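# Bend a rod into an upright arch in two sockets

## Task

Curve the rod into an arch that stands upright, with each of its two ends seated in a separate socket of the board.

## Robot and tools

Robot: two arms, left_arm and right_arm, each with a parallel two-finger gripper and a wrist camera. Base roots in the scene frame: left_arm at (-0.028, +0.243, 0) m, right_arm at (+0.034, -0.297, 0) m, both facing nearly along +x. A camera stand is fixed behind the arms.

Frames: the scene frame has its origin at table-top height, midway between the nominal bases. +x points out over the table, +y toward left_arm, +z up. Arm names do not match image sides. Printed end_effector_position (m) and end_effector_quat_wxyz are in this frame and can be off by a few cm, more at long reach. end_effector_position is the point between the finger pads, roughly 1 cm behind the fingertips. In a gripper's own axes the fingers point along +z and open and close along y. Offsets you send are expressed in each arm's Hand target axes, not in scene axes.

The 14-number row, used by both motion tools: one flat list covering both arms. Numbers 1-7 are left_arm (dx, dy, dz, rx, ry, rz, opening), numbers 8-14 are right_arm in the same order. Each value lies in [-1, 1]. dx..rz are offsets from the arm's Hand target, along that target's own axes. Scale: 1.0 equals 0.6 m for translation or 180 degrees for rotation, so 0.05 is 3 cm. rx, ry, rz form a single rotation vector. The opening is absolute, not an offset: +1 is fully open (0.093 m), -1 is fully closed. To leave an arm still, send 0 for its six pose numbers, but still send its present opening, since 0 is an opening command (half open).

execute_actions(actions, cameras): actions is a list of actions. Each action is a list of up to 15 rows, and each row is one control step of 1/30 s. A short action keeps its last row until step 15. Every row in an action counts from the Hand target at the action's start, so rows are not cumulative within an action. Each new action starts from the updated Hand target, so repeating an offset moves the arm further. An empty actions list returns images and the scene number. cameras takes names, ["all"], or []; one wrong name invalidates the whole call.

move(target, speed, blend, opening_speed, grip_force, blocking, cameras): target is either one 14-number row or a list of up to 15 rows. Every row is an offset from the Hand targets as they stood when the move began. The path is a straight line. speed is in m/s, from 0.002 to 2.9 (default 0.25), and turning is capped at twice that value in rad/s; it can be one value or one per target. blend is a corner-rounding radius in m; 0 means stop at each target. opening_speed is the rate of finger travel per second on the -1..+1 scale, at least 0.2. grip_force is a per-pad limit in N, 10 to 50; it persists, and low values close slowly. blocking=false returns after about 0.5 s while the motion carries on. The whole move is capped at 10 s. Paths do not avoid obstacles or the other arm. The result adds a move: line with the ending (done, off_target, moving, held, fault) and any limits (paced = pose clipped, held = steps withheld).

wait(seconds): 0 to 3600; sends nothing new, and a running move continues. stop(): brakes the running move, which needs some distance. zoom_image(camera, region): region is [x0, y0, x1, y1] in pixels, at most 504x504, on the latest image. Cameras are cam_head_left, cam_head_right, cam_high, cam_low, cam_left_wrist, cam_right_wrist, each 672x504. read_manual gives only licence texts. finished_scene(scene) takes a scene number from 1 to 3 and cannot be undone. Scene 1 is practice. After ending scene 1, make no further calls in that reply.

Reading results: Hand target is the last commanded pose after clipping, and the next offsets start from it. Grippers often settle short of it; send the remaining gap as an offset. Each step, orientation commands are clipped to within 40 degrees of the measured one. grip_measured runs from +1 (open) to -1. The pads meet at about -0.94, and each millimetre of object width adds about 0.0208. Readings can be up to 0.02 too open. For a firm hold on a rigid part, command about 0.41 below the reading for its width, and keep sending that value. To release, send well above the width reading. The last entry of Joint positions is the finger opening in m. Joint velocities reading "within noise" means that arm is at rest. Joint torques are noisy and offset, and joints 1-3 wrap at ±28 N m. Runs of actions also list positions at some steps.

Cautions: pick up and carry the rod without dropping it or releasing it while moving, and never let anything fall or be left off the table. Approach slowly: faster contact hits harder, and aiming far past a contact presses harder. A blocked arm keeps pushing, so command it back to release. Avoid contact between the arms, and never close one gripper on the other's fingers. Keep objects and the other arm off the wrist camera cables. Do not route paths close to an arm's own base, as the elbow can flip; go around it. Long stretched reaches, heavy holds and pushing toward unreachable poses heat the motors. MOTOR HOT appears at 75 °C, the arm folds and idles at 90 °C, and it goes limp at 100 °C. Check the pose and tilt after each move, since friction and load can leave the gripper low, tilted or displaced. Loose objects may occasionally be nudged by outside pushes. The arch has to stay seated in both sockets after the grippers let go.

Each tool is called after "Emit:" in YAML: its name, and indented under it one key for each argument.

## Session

Emit:
execute_actions:
  actions: []

Scene clock: 0.00 s.
left_arm: end_effector_position=(+0.3665, +0.2846, +0.1017) grip_measured=+1.000 end_effector_quat_wxyz=(+0.577, -0.085, +0.808, +0.077) | right_arm: end_effector_position=(+0.4122, -0.3274, +0.0637) grip_measured=+1.000 end_effector_quat_wxyz=(+0.505, +0.069, +0.854, -0.103)
Joint positions: left_arm=[0.004 1.544 0.406 0.803 -0.209 -0.044 0.093] | right_arm=[0.049 1.553 0.406 0.635 0.29 0.039 0.093]
Joint velocities: within noise
Joint torques (N m): no reading
Heat: left arm: 34 °C; right arm: 32 °C.
Hand target: left_arm +0.3696, +0.2847, +0.1093; +0.587, -0.086, +0.802, +0.077 | right_arm +0.4136, -0.3273, +0.0657; +0.507, +0.069, +0.853, -0.102
Tool commands: left_gripper/opening=+1.0 right_gripper/opening=+1.0

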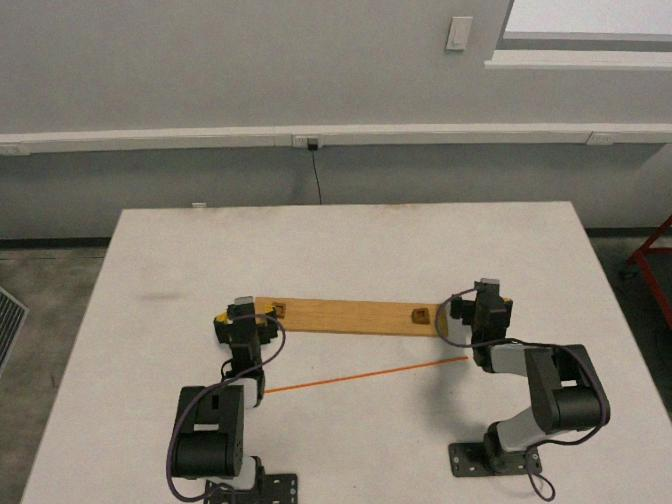

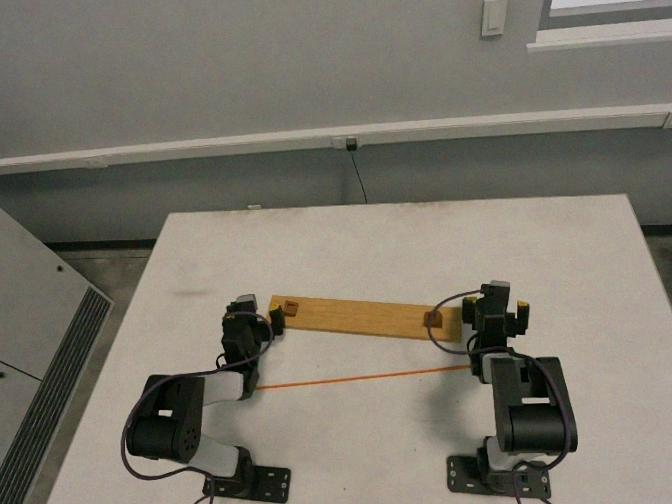

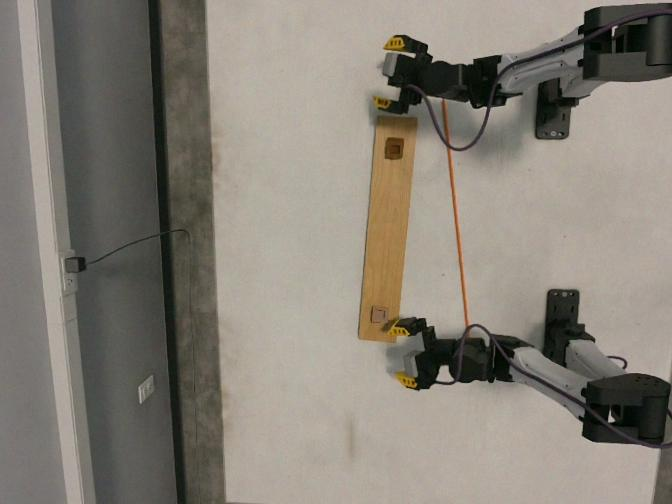

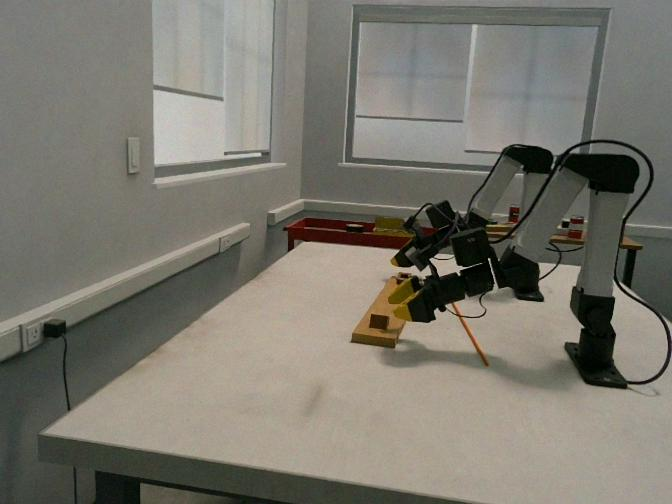

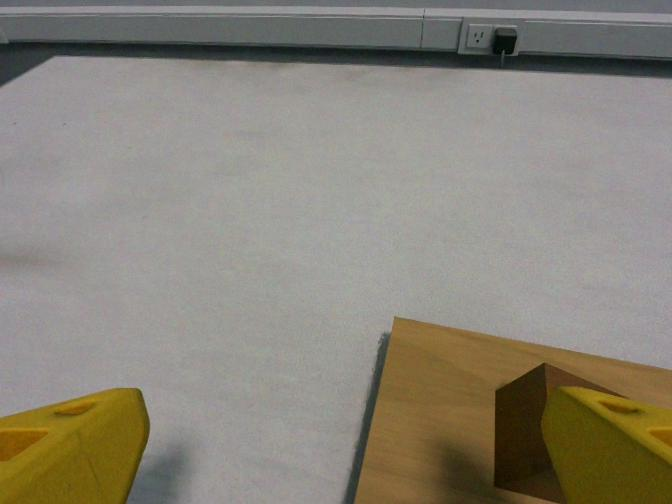

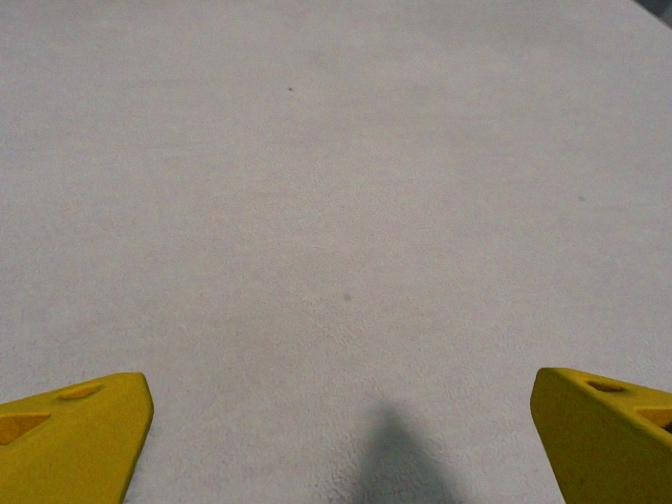

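Emit:
zoom_image:
  camera: "cam_high"
  region: [360, 60, 500, 200]

Emit:
zoom_image:
  camera: "cam_high"
  region: [350, 260, 490, 400]

Emit:
zoom_image:
  camera: "cam_head_left"
  region: [240, 340, 300, 400]

Emit:
zoom_image:
  camera: "cam_head_right"
  region: [220, 340, 300, 400]

Emit:
zoom_image:
  camera: "cam_head_left"
  region: [430, 330, 490, 390]

Scaled by 3.600 from the camera's image (finer frame: 960x720).

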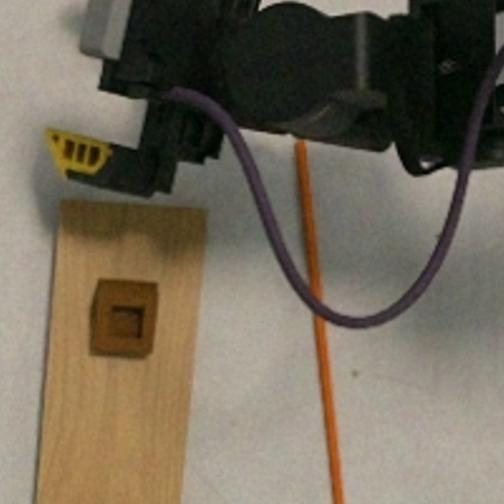

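Scaled by 3.600 from the camera's image (finer frame: 960x720).

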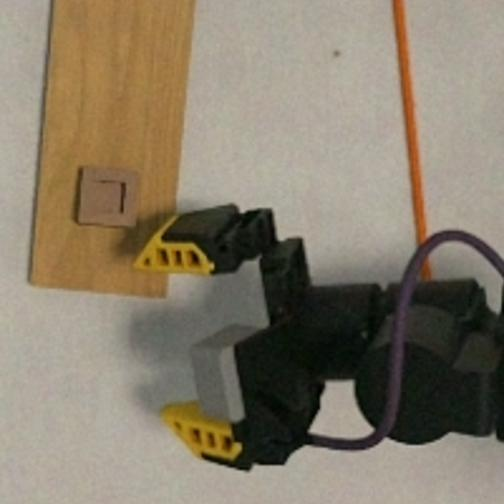

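Scaled by 8.400 from the camera's image (finer frame: 960x720).

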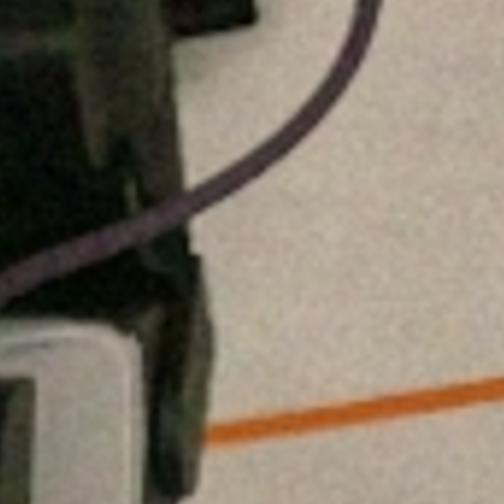

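Scaled by 6.300 from the camera's image (finer frame: 960x720).

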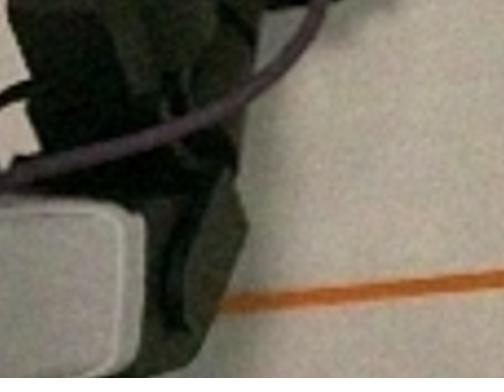

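Scaled by 8.400 from the camera's image (finer frame: 960x720).

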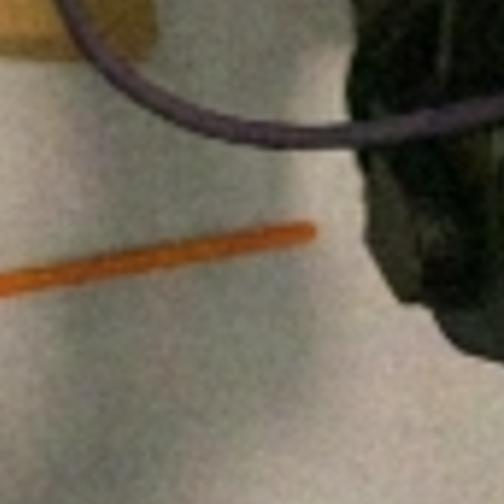

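Emit:
move:
  target: [0.1253,0.0475,-0.2588,0.2582,0.3778,0.5093,0.4,0.1013,0.1228,-0.2525,-0.2551,0.2643,-0.5983,0.4]
  speed: 0.35
  cameras: ["cam_high","cam_head_left","cam_left_wrist","cam_right_wrist"]

Emit:
zoom_image:
  camera: "cam_high"
  region: [350, 60, 500, 200]

Emit:
zoom_image:
  camera: "cam_high"
  region: [350, 260, 500, 400]

Scene clock: 69.70 s.
left_arm: end_effector_position=(+0.1919, +0.2743, +0.0801) grip_measured=+0.402 end_effector_quat_wxyz=(-0.130, +0.636, +0.753, +0.108) | right_arm: end_effector_position=(+0.2700, -0.2181, +0.0731) grip_measured=+0.401 end_effector_quat_wxyz=(+0.103, +0.742, -0.650, +0.128)
Joint positions: left_arm=[-0.115 1.473 0.978 -1.172 -0.326 1.284 0.064] | right_arm=[0.532 1.607 1.079 -1.164 0.308 -1.154 0.064]
Joint torques (N m): left_arm=[-0.53 -5.16 8.44 -0.06 -0.16 -0.03] | right_arm=[0.53 -5.24 8.61 -0.1 0.41 -0.22]
Heat: left arm: 39 °C; right arm: 35 °C.
Hand target: left_arm +0.1969, +0.2742, +0.0848; -0.132, +0.641, +0.748, +0.113 | right_arm +0.2721, -0.2179, +0.0752; +0.113, +0.748, -0.641, +0.131
Off the commanded pose: left_arm 0.007 m, 1 deg | right_arm 0.003 m, 2 deg.
move: done
Images, in order (width x height): cam_head_left 672x504, cam_high 672x504, cam_left_wrist 672x504, cam_right_wrist 672x504.

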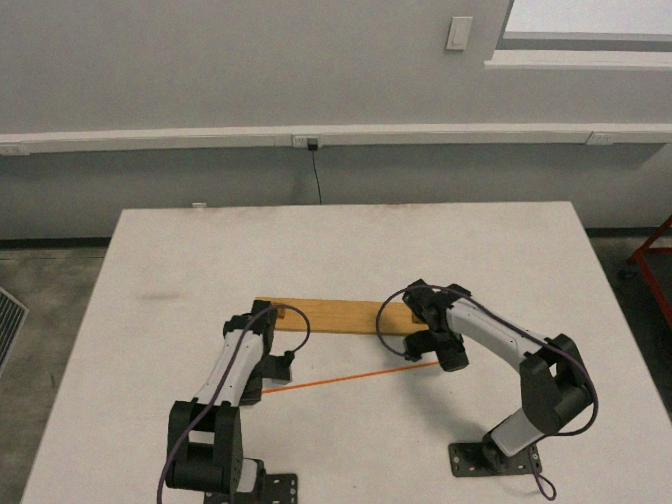

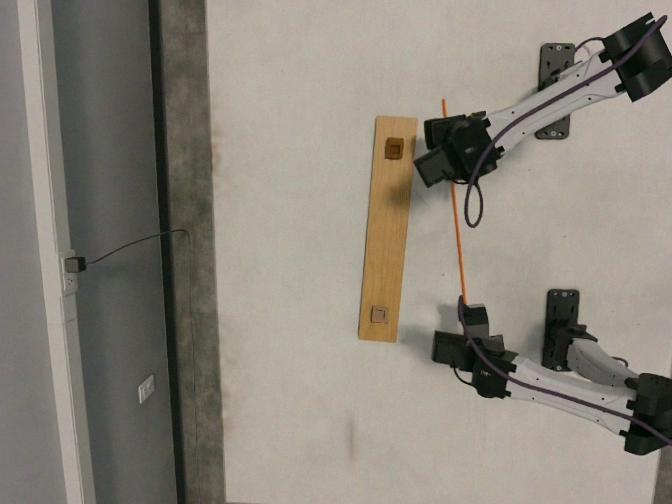

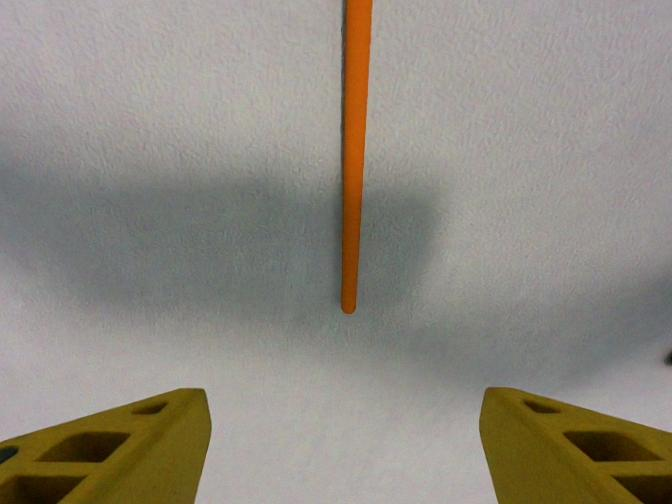

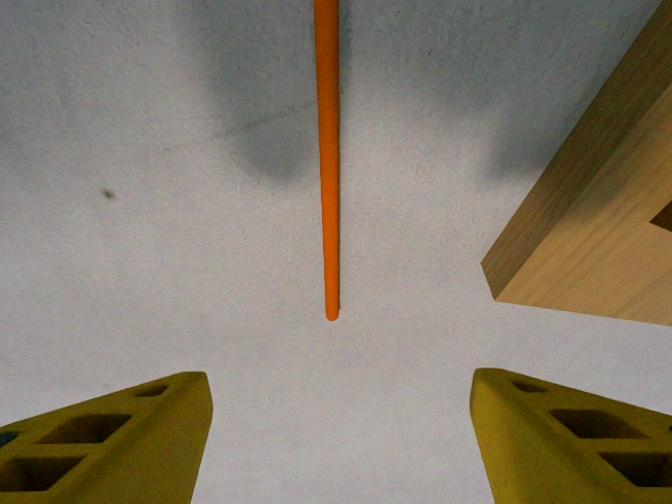

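Scaled by 3.360 from the camera's image (finer frame: 960x720).

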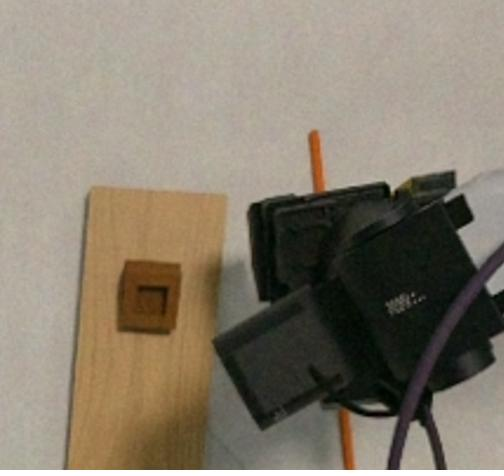

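Scaled by 3.360 from the camera's image (finer frame: 960x720).

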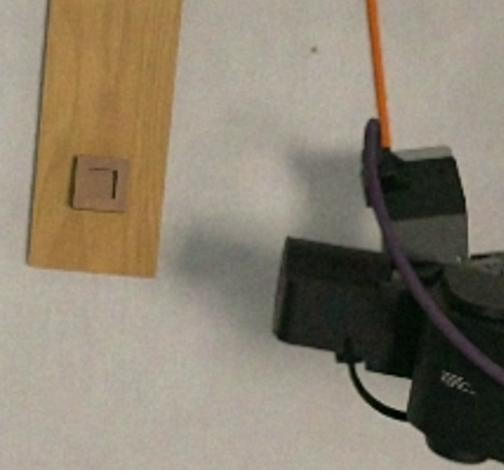

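Emit:
move:
  target:
    - [-0.041,0,0.1128,0,0,0,0.1,-0.0445,0,0.1222,0,0,0,0.1]
    - [-0.041,0,0.1128,0,0,0,-1,-0.0445,0,0.1222,0,0,0,-1]
  speed: 0.15
  cameras: ["cam_left_wrist","cam_right_wrist","cam_high"]

Scene clock: 88.97 s.
left_arm: end_effector_position=(+0.1978, +0.2738, +0.0173) grip_measured=-0.928 end_effector_quat_wxyz=(-0.126, +0.636, +0.753, +0.112) | right_arm: end_effector_position=(+0.2731, -0.2193, +0.0065) grip_measured=-0.929 end_effector_quat_wxyz=(+0.109, +0.742, -0.648, +0.135)
Joint positions: left_arm=[-0.117 1.587 0.817 -0.887 -0.328 1.285 0.001] | right_arm=[0.533 1.732 0.923 -0.888 0.325 -1.154 0.001]
Joint torques (N m): left_arm=[-0.42 -5.46 4.14 0.21 -0.15 -0.05] | right_arm=[0.5 -5.09 4.81 0.33 0.23 -0.21]
Heat: left arm: 35 °C; right arm: 36 °C.
Hand target: left_arm +0.1968, +0.2741, +0.0127; -0.132, +0.641, +0.747, +0.113 | right_arm +0.2720, -0.2178, -0.0028; +0.113, +0.748, -0.641, +0.131
Off the commanded pose: left_arm 0.005 m, 1 deg | right_arm 0.009 m, 1 deg.
move: done; target 2's new opening was sent with right_arm's hand 0.015 m and 2 deg from that target
Images, in order (width x height): cam_high 672x504, cam_left_wrist 672x504, cam_right_wrist 672x504.

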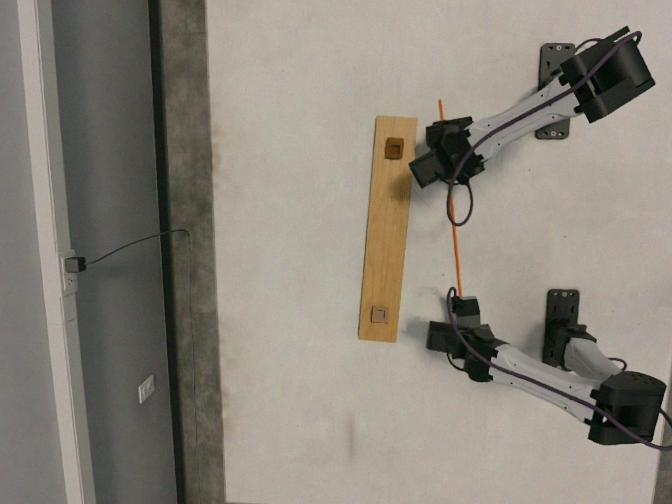

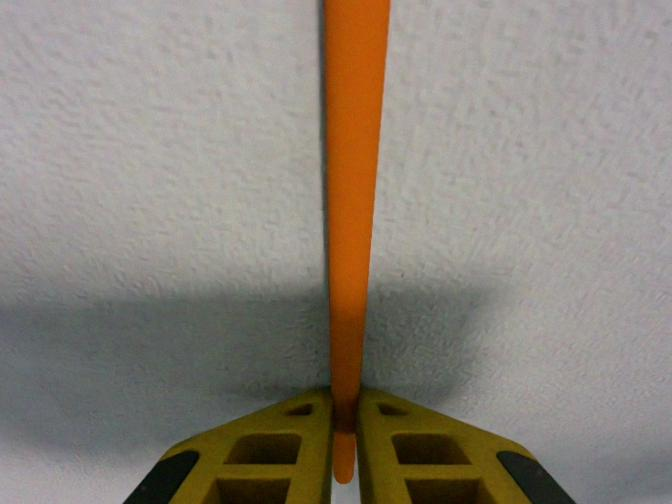

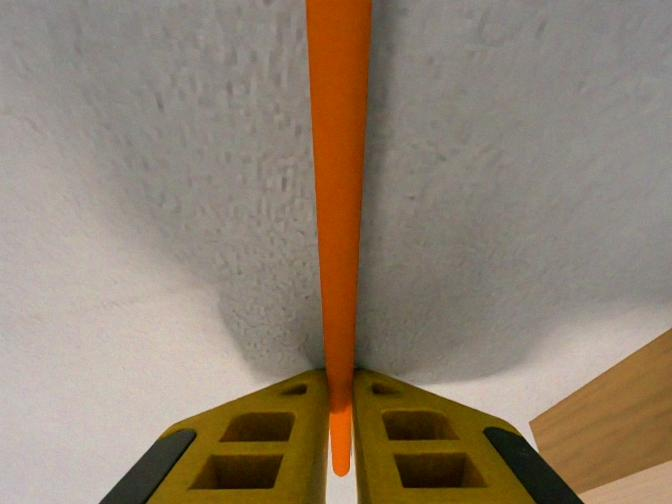

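Emit:
move:
  target:
    - [0.0169,-0.0007,-0.06,0,-0.0833,0,-1,0.0227,-0.0007,-0.0765,0,-0.0833,0,-1]
    - [0.0079,0.082,-0.1165,-0.0014,-0.1667,0.0157,-1,0.0369,-0.0451,-0.1245,-0.0014,-0.1667,0.0157,-1]
    - [-0.0115,0.1623,-0.1768,0.0014,-0.25,0.0319,-1,0.041,-0.0917,-0.1763,0.0014,-0.25,0.0319,-1]
    - [-0.0447,0.2388,-0.2243,0.0085,-0.3333,0.0482,-1,0.0311,-0.142,-0.2153,0.0085,-0.3333,0.0482,-1]
    - [-0.0811,0.2969,-0.2464,0.0174,-0.4,0.0608,-1,0.0136,-0.1853,-0.2306,0.0174,-0.4,0.0608,-1]
    - [-0.1068,0.3093,-0.2416,0.0243,-0.4556,0.0633,-1,-0.008,-0.1985,-0.2224,0.0243,-0.4556,0.0633,-1]
  speed: 0.2
  blend: 0.02
  cameras: ["cam_high","cam_head_left","cam_left_wrist","cam_right_wrist"]

Emit:
zoom_image:
  camera: "cam_head_left"
  region: [250, 280, 310, 340]

Emit:
zoom_image:
  camera: "cam_head_left"
  region: [395, 280, 455, 340]

Emit:
zoom_image:
  camera: "cam_high"
  region: [365, 130, 425, 190]

Emit:
zoom_image:
  camera: "cam_high"
  region: [350, 280, 410, 340]

Emit:
zoom_image:
  camera: "cam_left_wrist"
  region: [270, 380, 420, 504]

Emit:
zoom_image:
  camera: "cam_right_wrist"
  region: [270, 380, 420, 504]

Scene clock: 139.67 s.
left_arm: end_effector_position=(+0.3947, +0.2046, +0.1208) grip_measured=-0.939 end_effector_quat_wxyz=(+0.351, +0.627, +0.616, -0.323) | right_arm: end_effector_position=(+0.3817, -0.1582, +0.1191) grip_measured=-0.940 end_effector_quat_wxyz=(-0.354, +0.606, -0.630, -0.332)
Joint positions: left_arm=[0.228 2.331 2.005 -1.551 0.962 1.99 0] | right_arm=[-0.01 1.869 1.29 -0.927 -1.012 -1.507 0]
Joint torques (N m): left_arm=[-0.85 -12.41 7.04 -0.56 1.22 -0.02] | right_arm=[0.42 -8.38 5.81 0.64 -1.45 -0.03]
Heat: left arm: 35 °C; right arm: 35 °C.
Hand target: left_arm +0.3970, +0.1940, +0.1270; +0.358, +0.618, +0.592, -0.373 | right_arm +0.3822, -0.1501, +0.1208; -0.373, +0.592, -0.618, -0.358
Off the commanded pose: left_arm 0.013 m, 7 deg | right_arm 0.008 m, 4 deg.
joint sent to its limit (left arm) — joint 4 (wrist pitch), lower limit. The joint targets are off in orientation, not in position.
move: off_target (left_arm, right_arm)
Images, in order (width x height): cam_head_left 672x504, cam_high 672x504, cam_left_wrist 672x504, cam_right_wrist 672x504.

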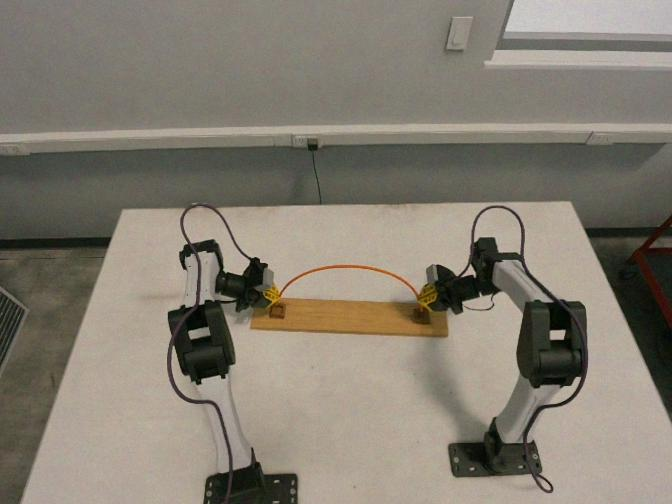

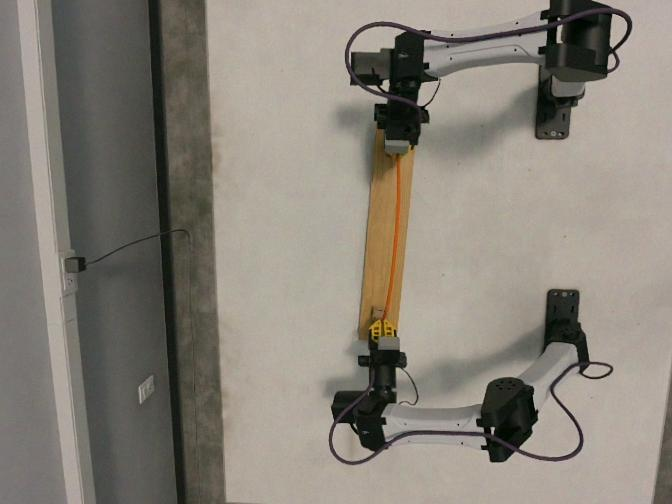

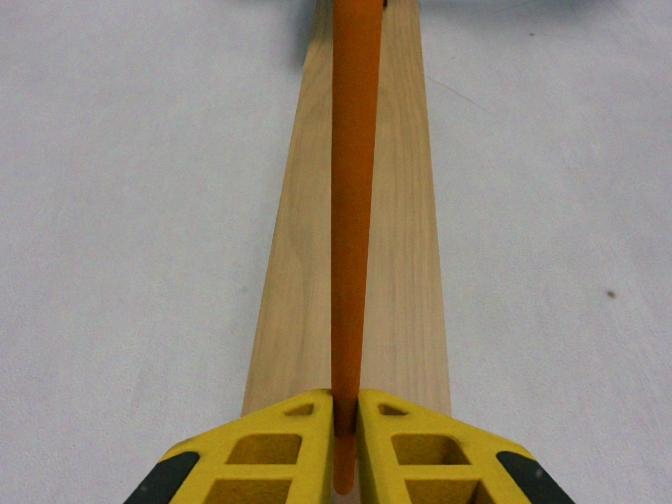

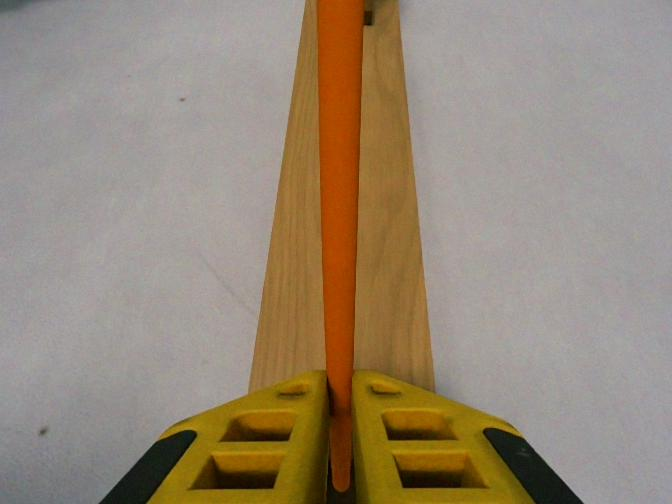

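Scaled by 8.400 from the camera's image (finer frame: 960x720).

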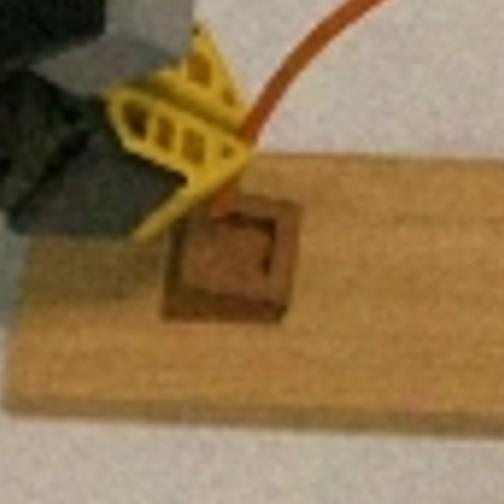

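Scaled by 8.400 from the camera's image (finer frame: 960x720).

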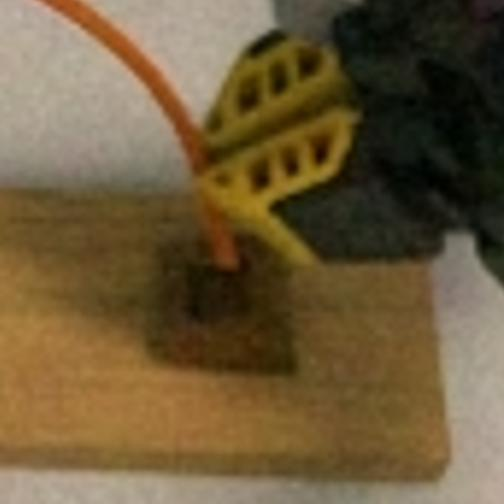

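Scaled by 8.400 from the camera's image (finer frame: 960x720).

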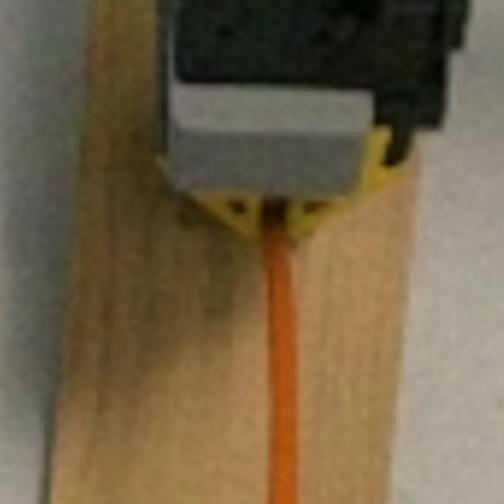

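Scaled by 8.400 from the camera's image (finer frame: 960x720).

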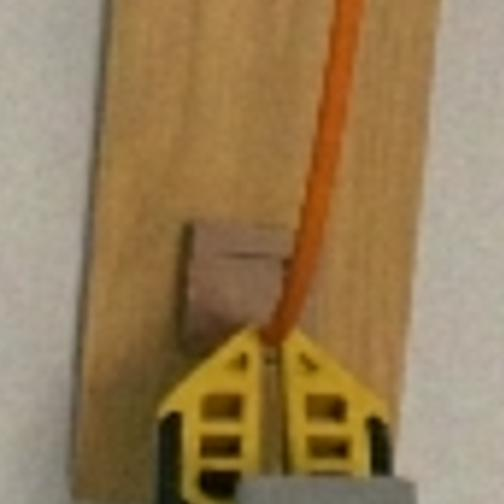

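Scaled by 3.360 from the camera's image (finer frame: 960x720).

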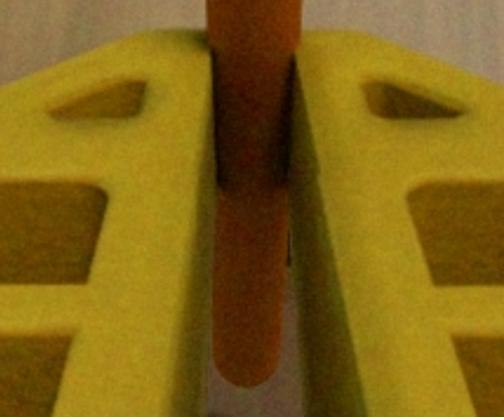

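Scaled by 3.360 from the camera's image (finer frame: 960x720).

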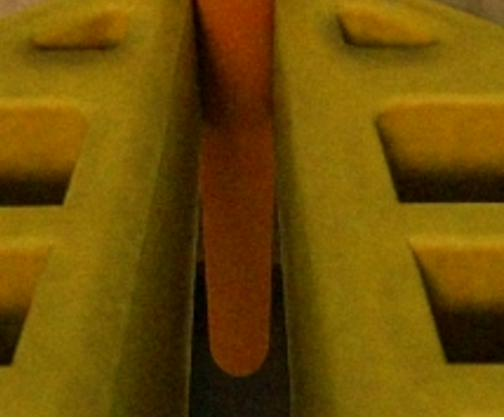

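Emit:
move:
  target: [0.0515,0,0.0274,0,0,0,-1,0.0456,0,0.0243,0,0,0,-1]
  speed: 0.08
  cameras: ["cam_high","cam_head_left","cam_left_wrist","cam_right_wrist"]

Emit:
zoom_image:
  camera: "cam_head_left"
  region: [265, 298, 289, 322]

Emit:
zoom_image:
  camera: "cam_head_left"
  region: [410, 304, 434, 328]

Emit:
zoom_image:
  camera: "cam_left_wrist"
  region: [270, 380, 420, 504]

Emit:
zoom_image:
  camera: "cam_right_wrist"
  region: [270, 380, 420, 504]

Emit:
zoom_image:
  camera: "cam_high"
  region: [360, 300, 400, 340]

Emit:
zoom_image:
  camera: "cam_high"
  region: [375, 130, 415, 170]

Scene clock: 158.90 s.
left_arm: end_effector_position=(+0.3937, +0.2035, +0.0889) grip_measured=-0.939 end_effector_quat_wxyz=(+0.346, +0.627, +0.606, -0.347) | right_arm: end_effector_position=(+0.3823, -0.1573, +0.0905) grip_measured=-0.940 end_effector_quat_wxyz=(-0.357, +0.604, -0.629, -0.335)
Joint positions: left_arm=[0.228 2.418 2.005 -1.557 0.971 2.06 0] | right_arm=[-0.01 1.913 1.221 -0.811 -1.022 -1.504 0]
Joint torques (N m): left_arm=[-1.02 -12.41 7.28 -0.66 1.03 0.02] | right_arm=[0.49 -8.23 5.49 0.68 -1.34 -0.05]
Heat: left arm: 41 °C; right arm: 37 °C.
Hand target: left_arm +0.3970, +0.1938, +0.0919; +0.358, +0.618, +0.592, -0.374 | right_arm +0.3822, -0.1499, +0.0898; -0.373, +0.592, -0.618, -0.358
Off the commanded pose: left_arm 0.011 m, 4 deg | right_arm 0.007 m, 4 deg.
joint sent to its limit (left arm) — joint 4 (wrist pitch), lower limit. The joint targets still meet the commanded pose.
move: off_target (left_arm, right_arm)
Images, in order (width x height): cam_head_left 672x504, cam_high 672x504, cam_left_wrist 672x504, cam_right_wrist 672x504.

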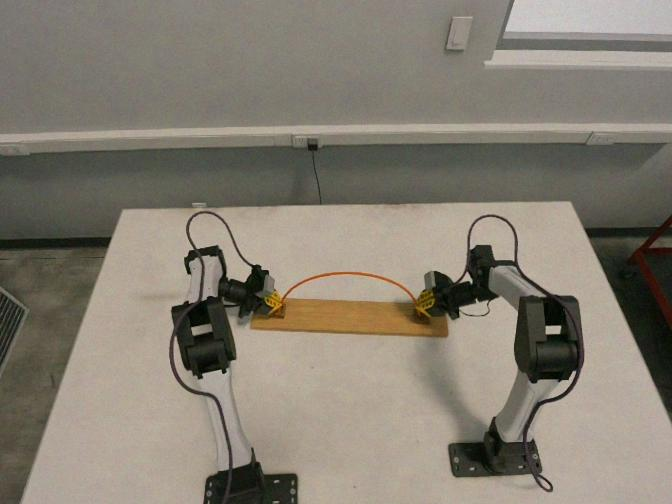

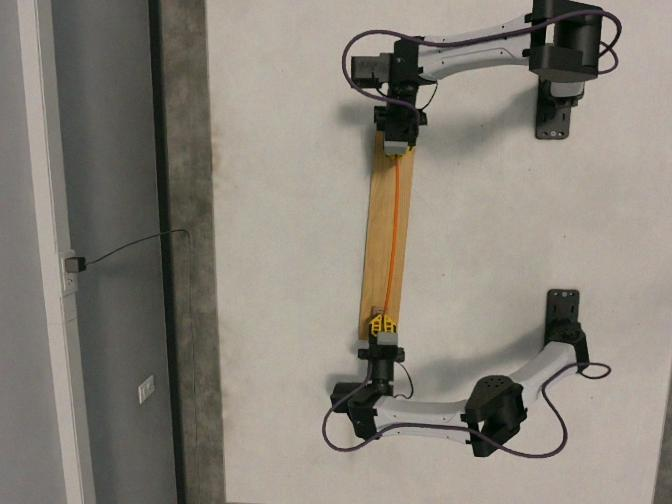

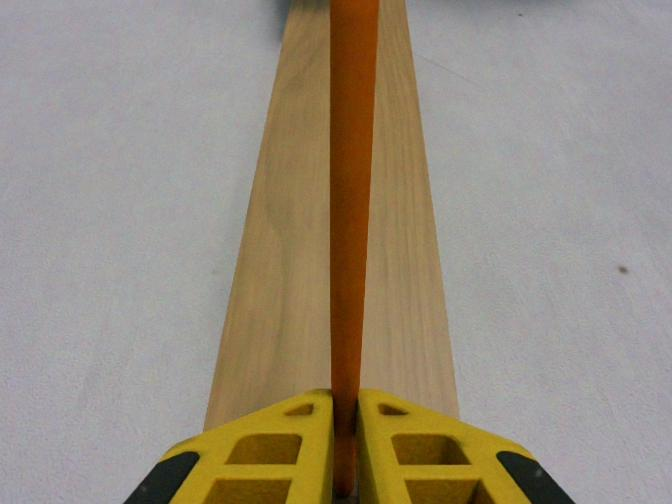

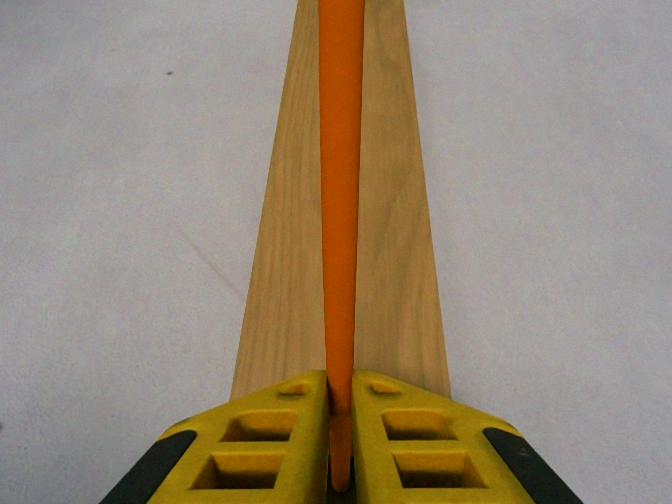

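Scaled by 21.000 from the camera's image (finer frame: 960x720).

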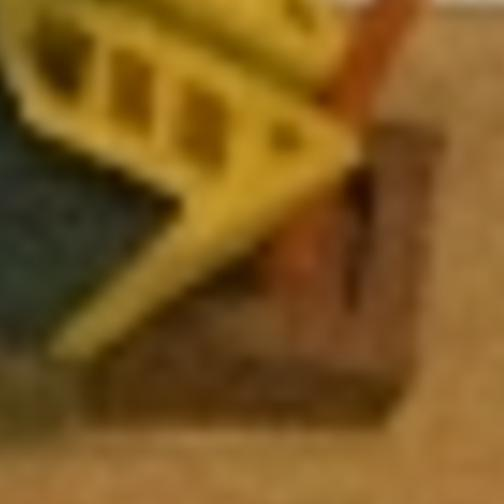

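Scaled by 21.000 from the camera's image (finer frame: 960x720).

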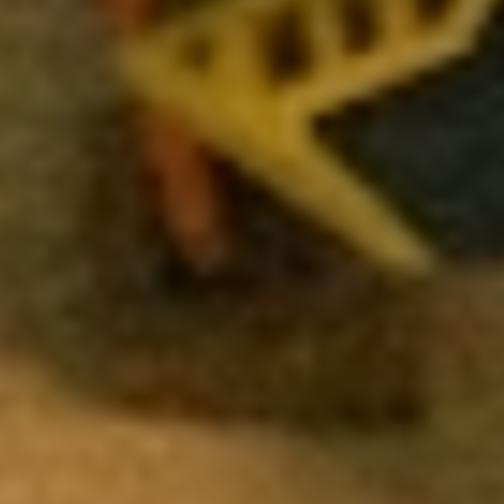

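Scaled by 3.360 from the camera's image (finer frame: 960x720).

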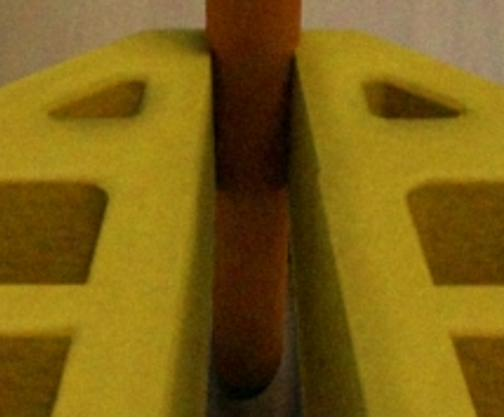

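Scaled by 3.360 from the camera's image (finer frame: 960x720).

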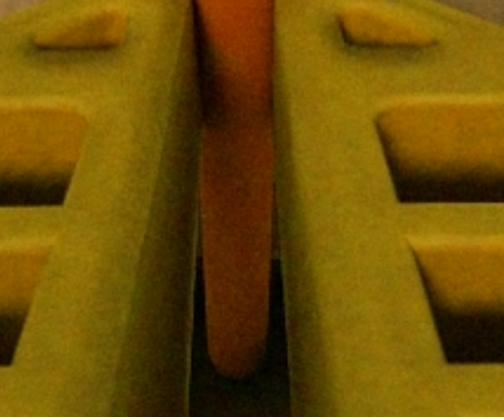

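Scaled by 12.600 from the camera's image (finer frame: 960x720).

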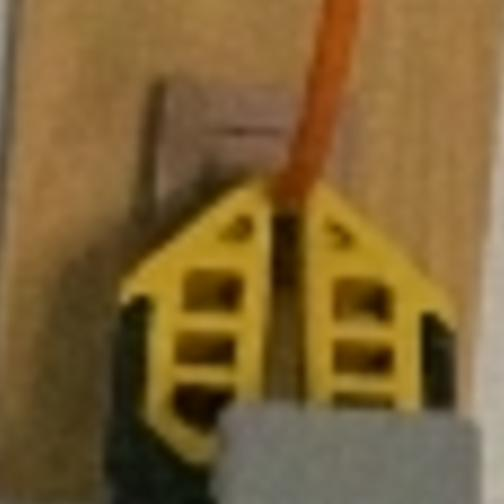

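Scaled by 12.600 from the camera's image (finer frame: 960x720).

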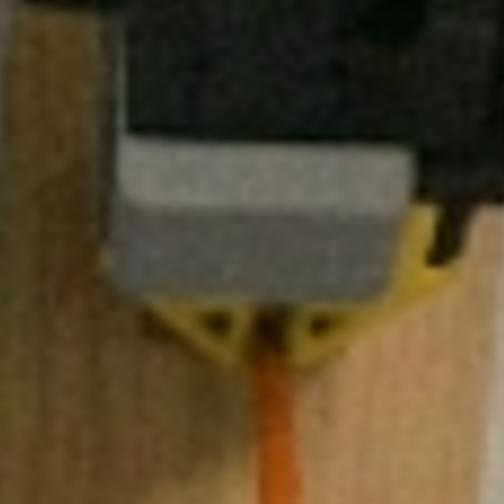

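Emit:
move:
  target:
    - [0.0077,-0.0004,-0.0073,0,0,0,-1,0.0039,-0.0003,-0.0073,0,0,0,-1]
    - [0.0077,-0.0004,-0.0073,0,0,0,-0.4,0.0039,-0.0003,-0.0073,0,0,0,-0.4]
    - [0.0077,-0.0004,-0.2273,0,0,0,-0.4,0.0039,-0.0003,-0.2273,0,0,0,-0.4]
  speed: 0.12
  opening_speed: 0.35
  cameras: ["cam_high","cam_head_left"]

Emit:
zoom_image:
  camera: "cam_head_left"
  region: [245, 230, 455, 340]

Scene clock: 180.93 s.
left_arm: end_effector_position=(+0.4004, +0.3143, +0.1302) grip_measured=-0.402 end_effector_quat_wxyz=(+0.407, +0.565, +0.671, -0.255) | right_arm: end_effector_position=(+0.3760, -0.2678, +0.1549) grip_measured=-0.402 end_effector_quat_wxyz=(+0.379, -0.581, +0.636, +0.337)
Joint positions: left_arm=[0.479 2.349 2.072 -1.569 0.976 2.039 0.026] | right_arm=[-0.343 1.994 1.557 -1.538 -1.014 -2.051 0.026]
Joint torques (N m): left_arm=[0.17 -18.22 8.27 -0.35 0.58 -0.16] | right_arm=[-0.47 -8.46 8.17 -0.57 -0.38 -0.24]
Heat: left arm: 44 °C; right arm: 39 °C.
Hand target: left_arm +0.4019, +0.3166, +0.1512; +0.358, +0.618, +0.592, -0.373 | right_arm +0.3773, -0.2716, +0.1512; +0.373, -0.592, +0.618, +0.359
Off the commanded pose: left_arm 0.021 m, 18 deg | right_arm 0.006 m, 4 deg.
joint sent to its limit (left arm) — joint 4 (wrist pitch), lower limit. The joint targets are off in orientation, not in position.
joint sent to its limit (right arm) — joint 4 (wrist pitch), lower limit; joint 6 (wrist roll), lower limit. The joint targets are off in orientation, not in position.
move: off_target (left_arm, right_arm); target 2's new opening was sent with left_arm's hand 0.005 m and 4 deg from that target
Images, in order (width x height): cam_head_left 672x504, cam_high 672x504.

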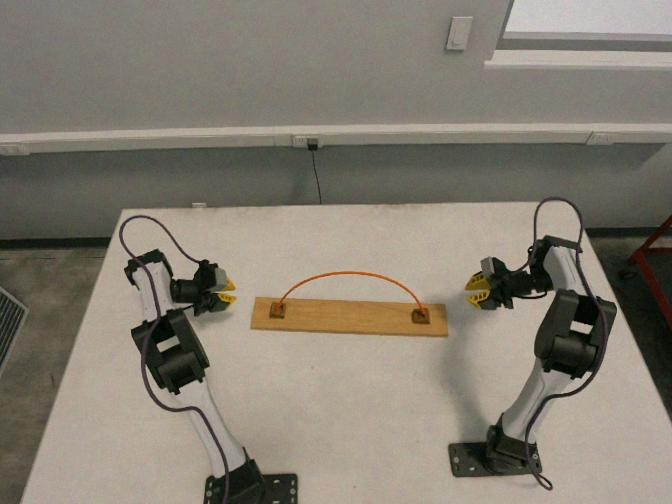

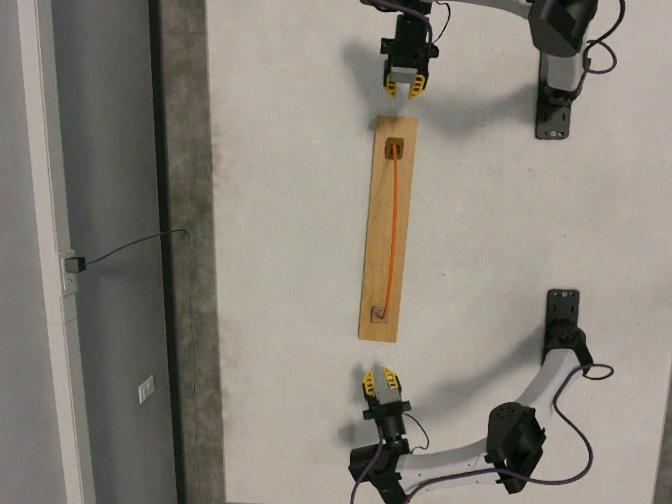

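Scaled by 2.400 from the camera's image (finer frame: 960x720).

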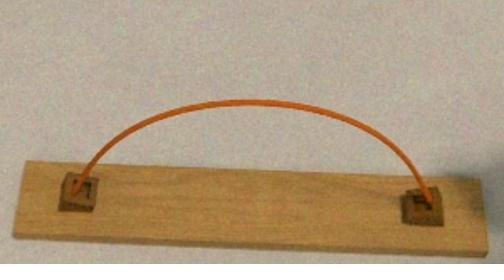

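Emit:
zoom_image:
  camera: "cam_head_left"
  region: [262, 294, 292, 324]

Emit:
zoom_image:
  camera: "cam_high"
  region: [360, 300, 400, 340]

Scaled by 16.800 from the camera's image (finer frame: 960x720).

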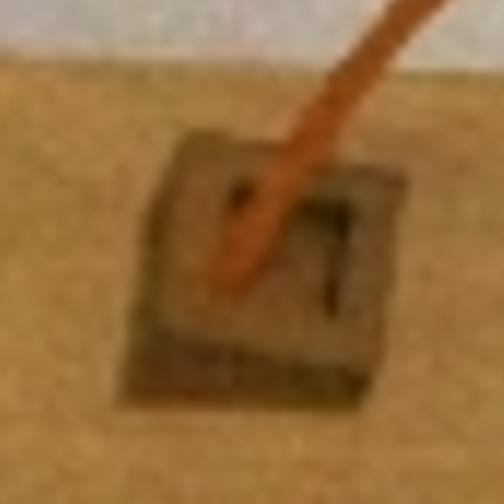

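Scaled by 12.600 from the camera's image (finer frame: 960x720).

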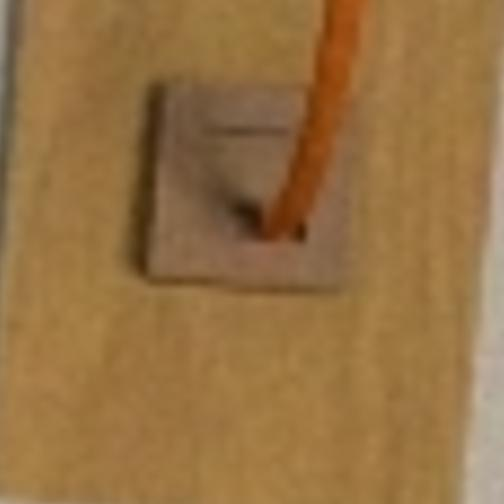

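Seated inside the socket.

Emit:
finished_scene:
  scene: 3

The scene is finished: the task was done.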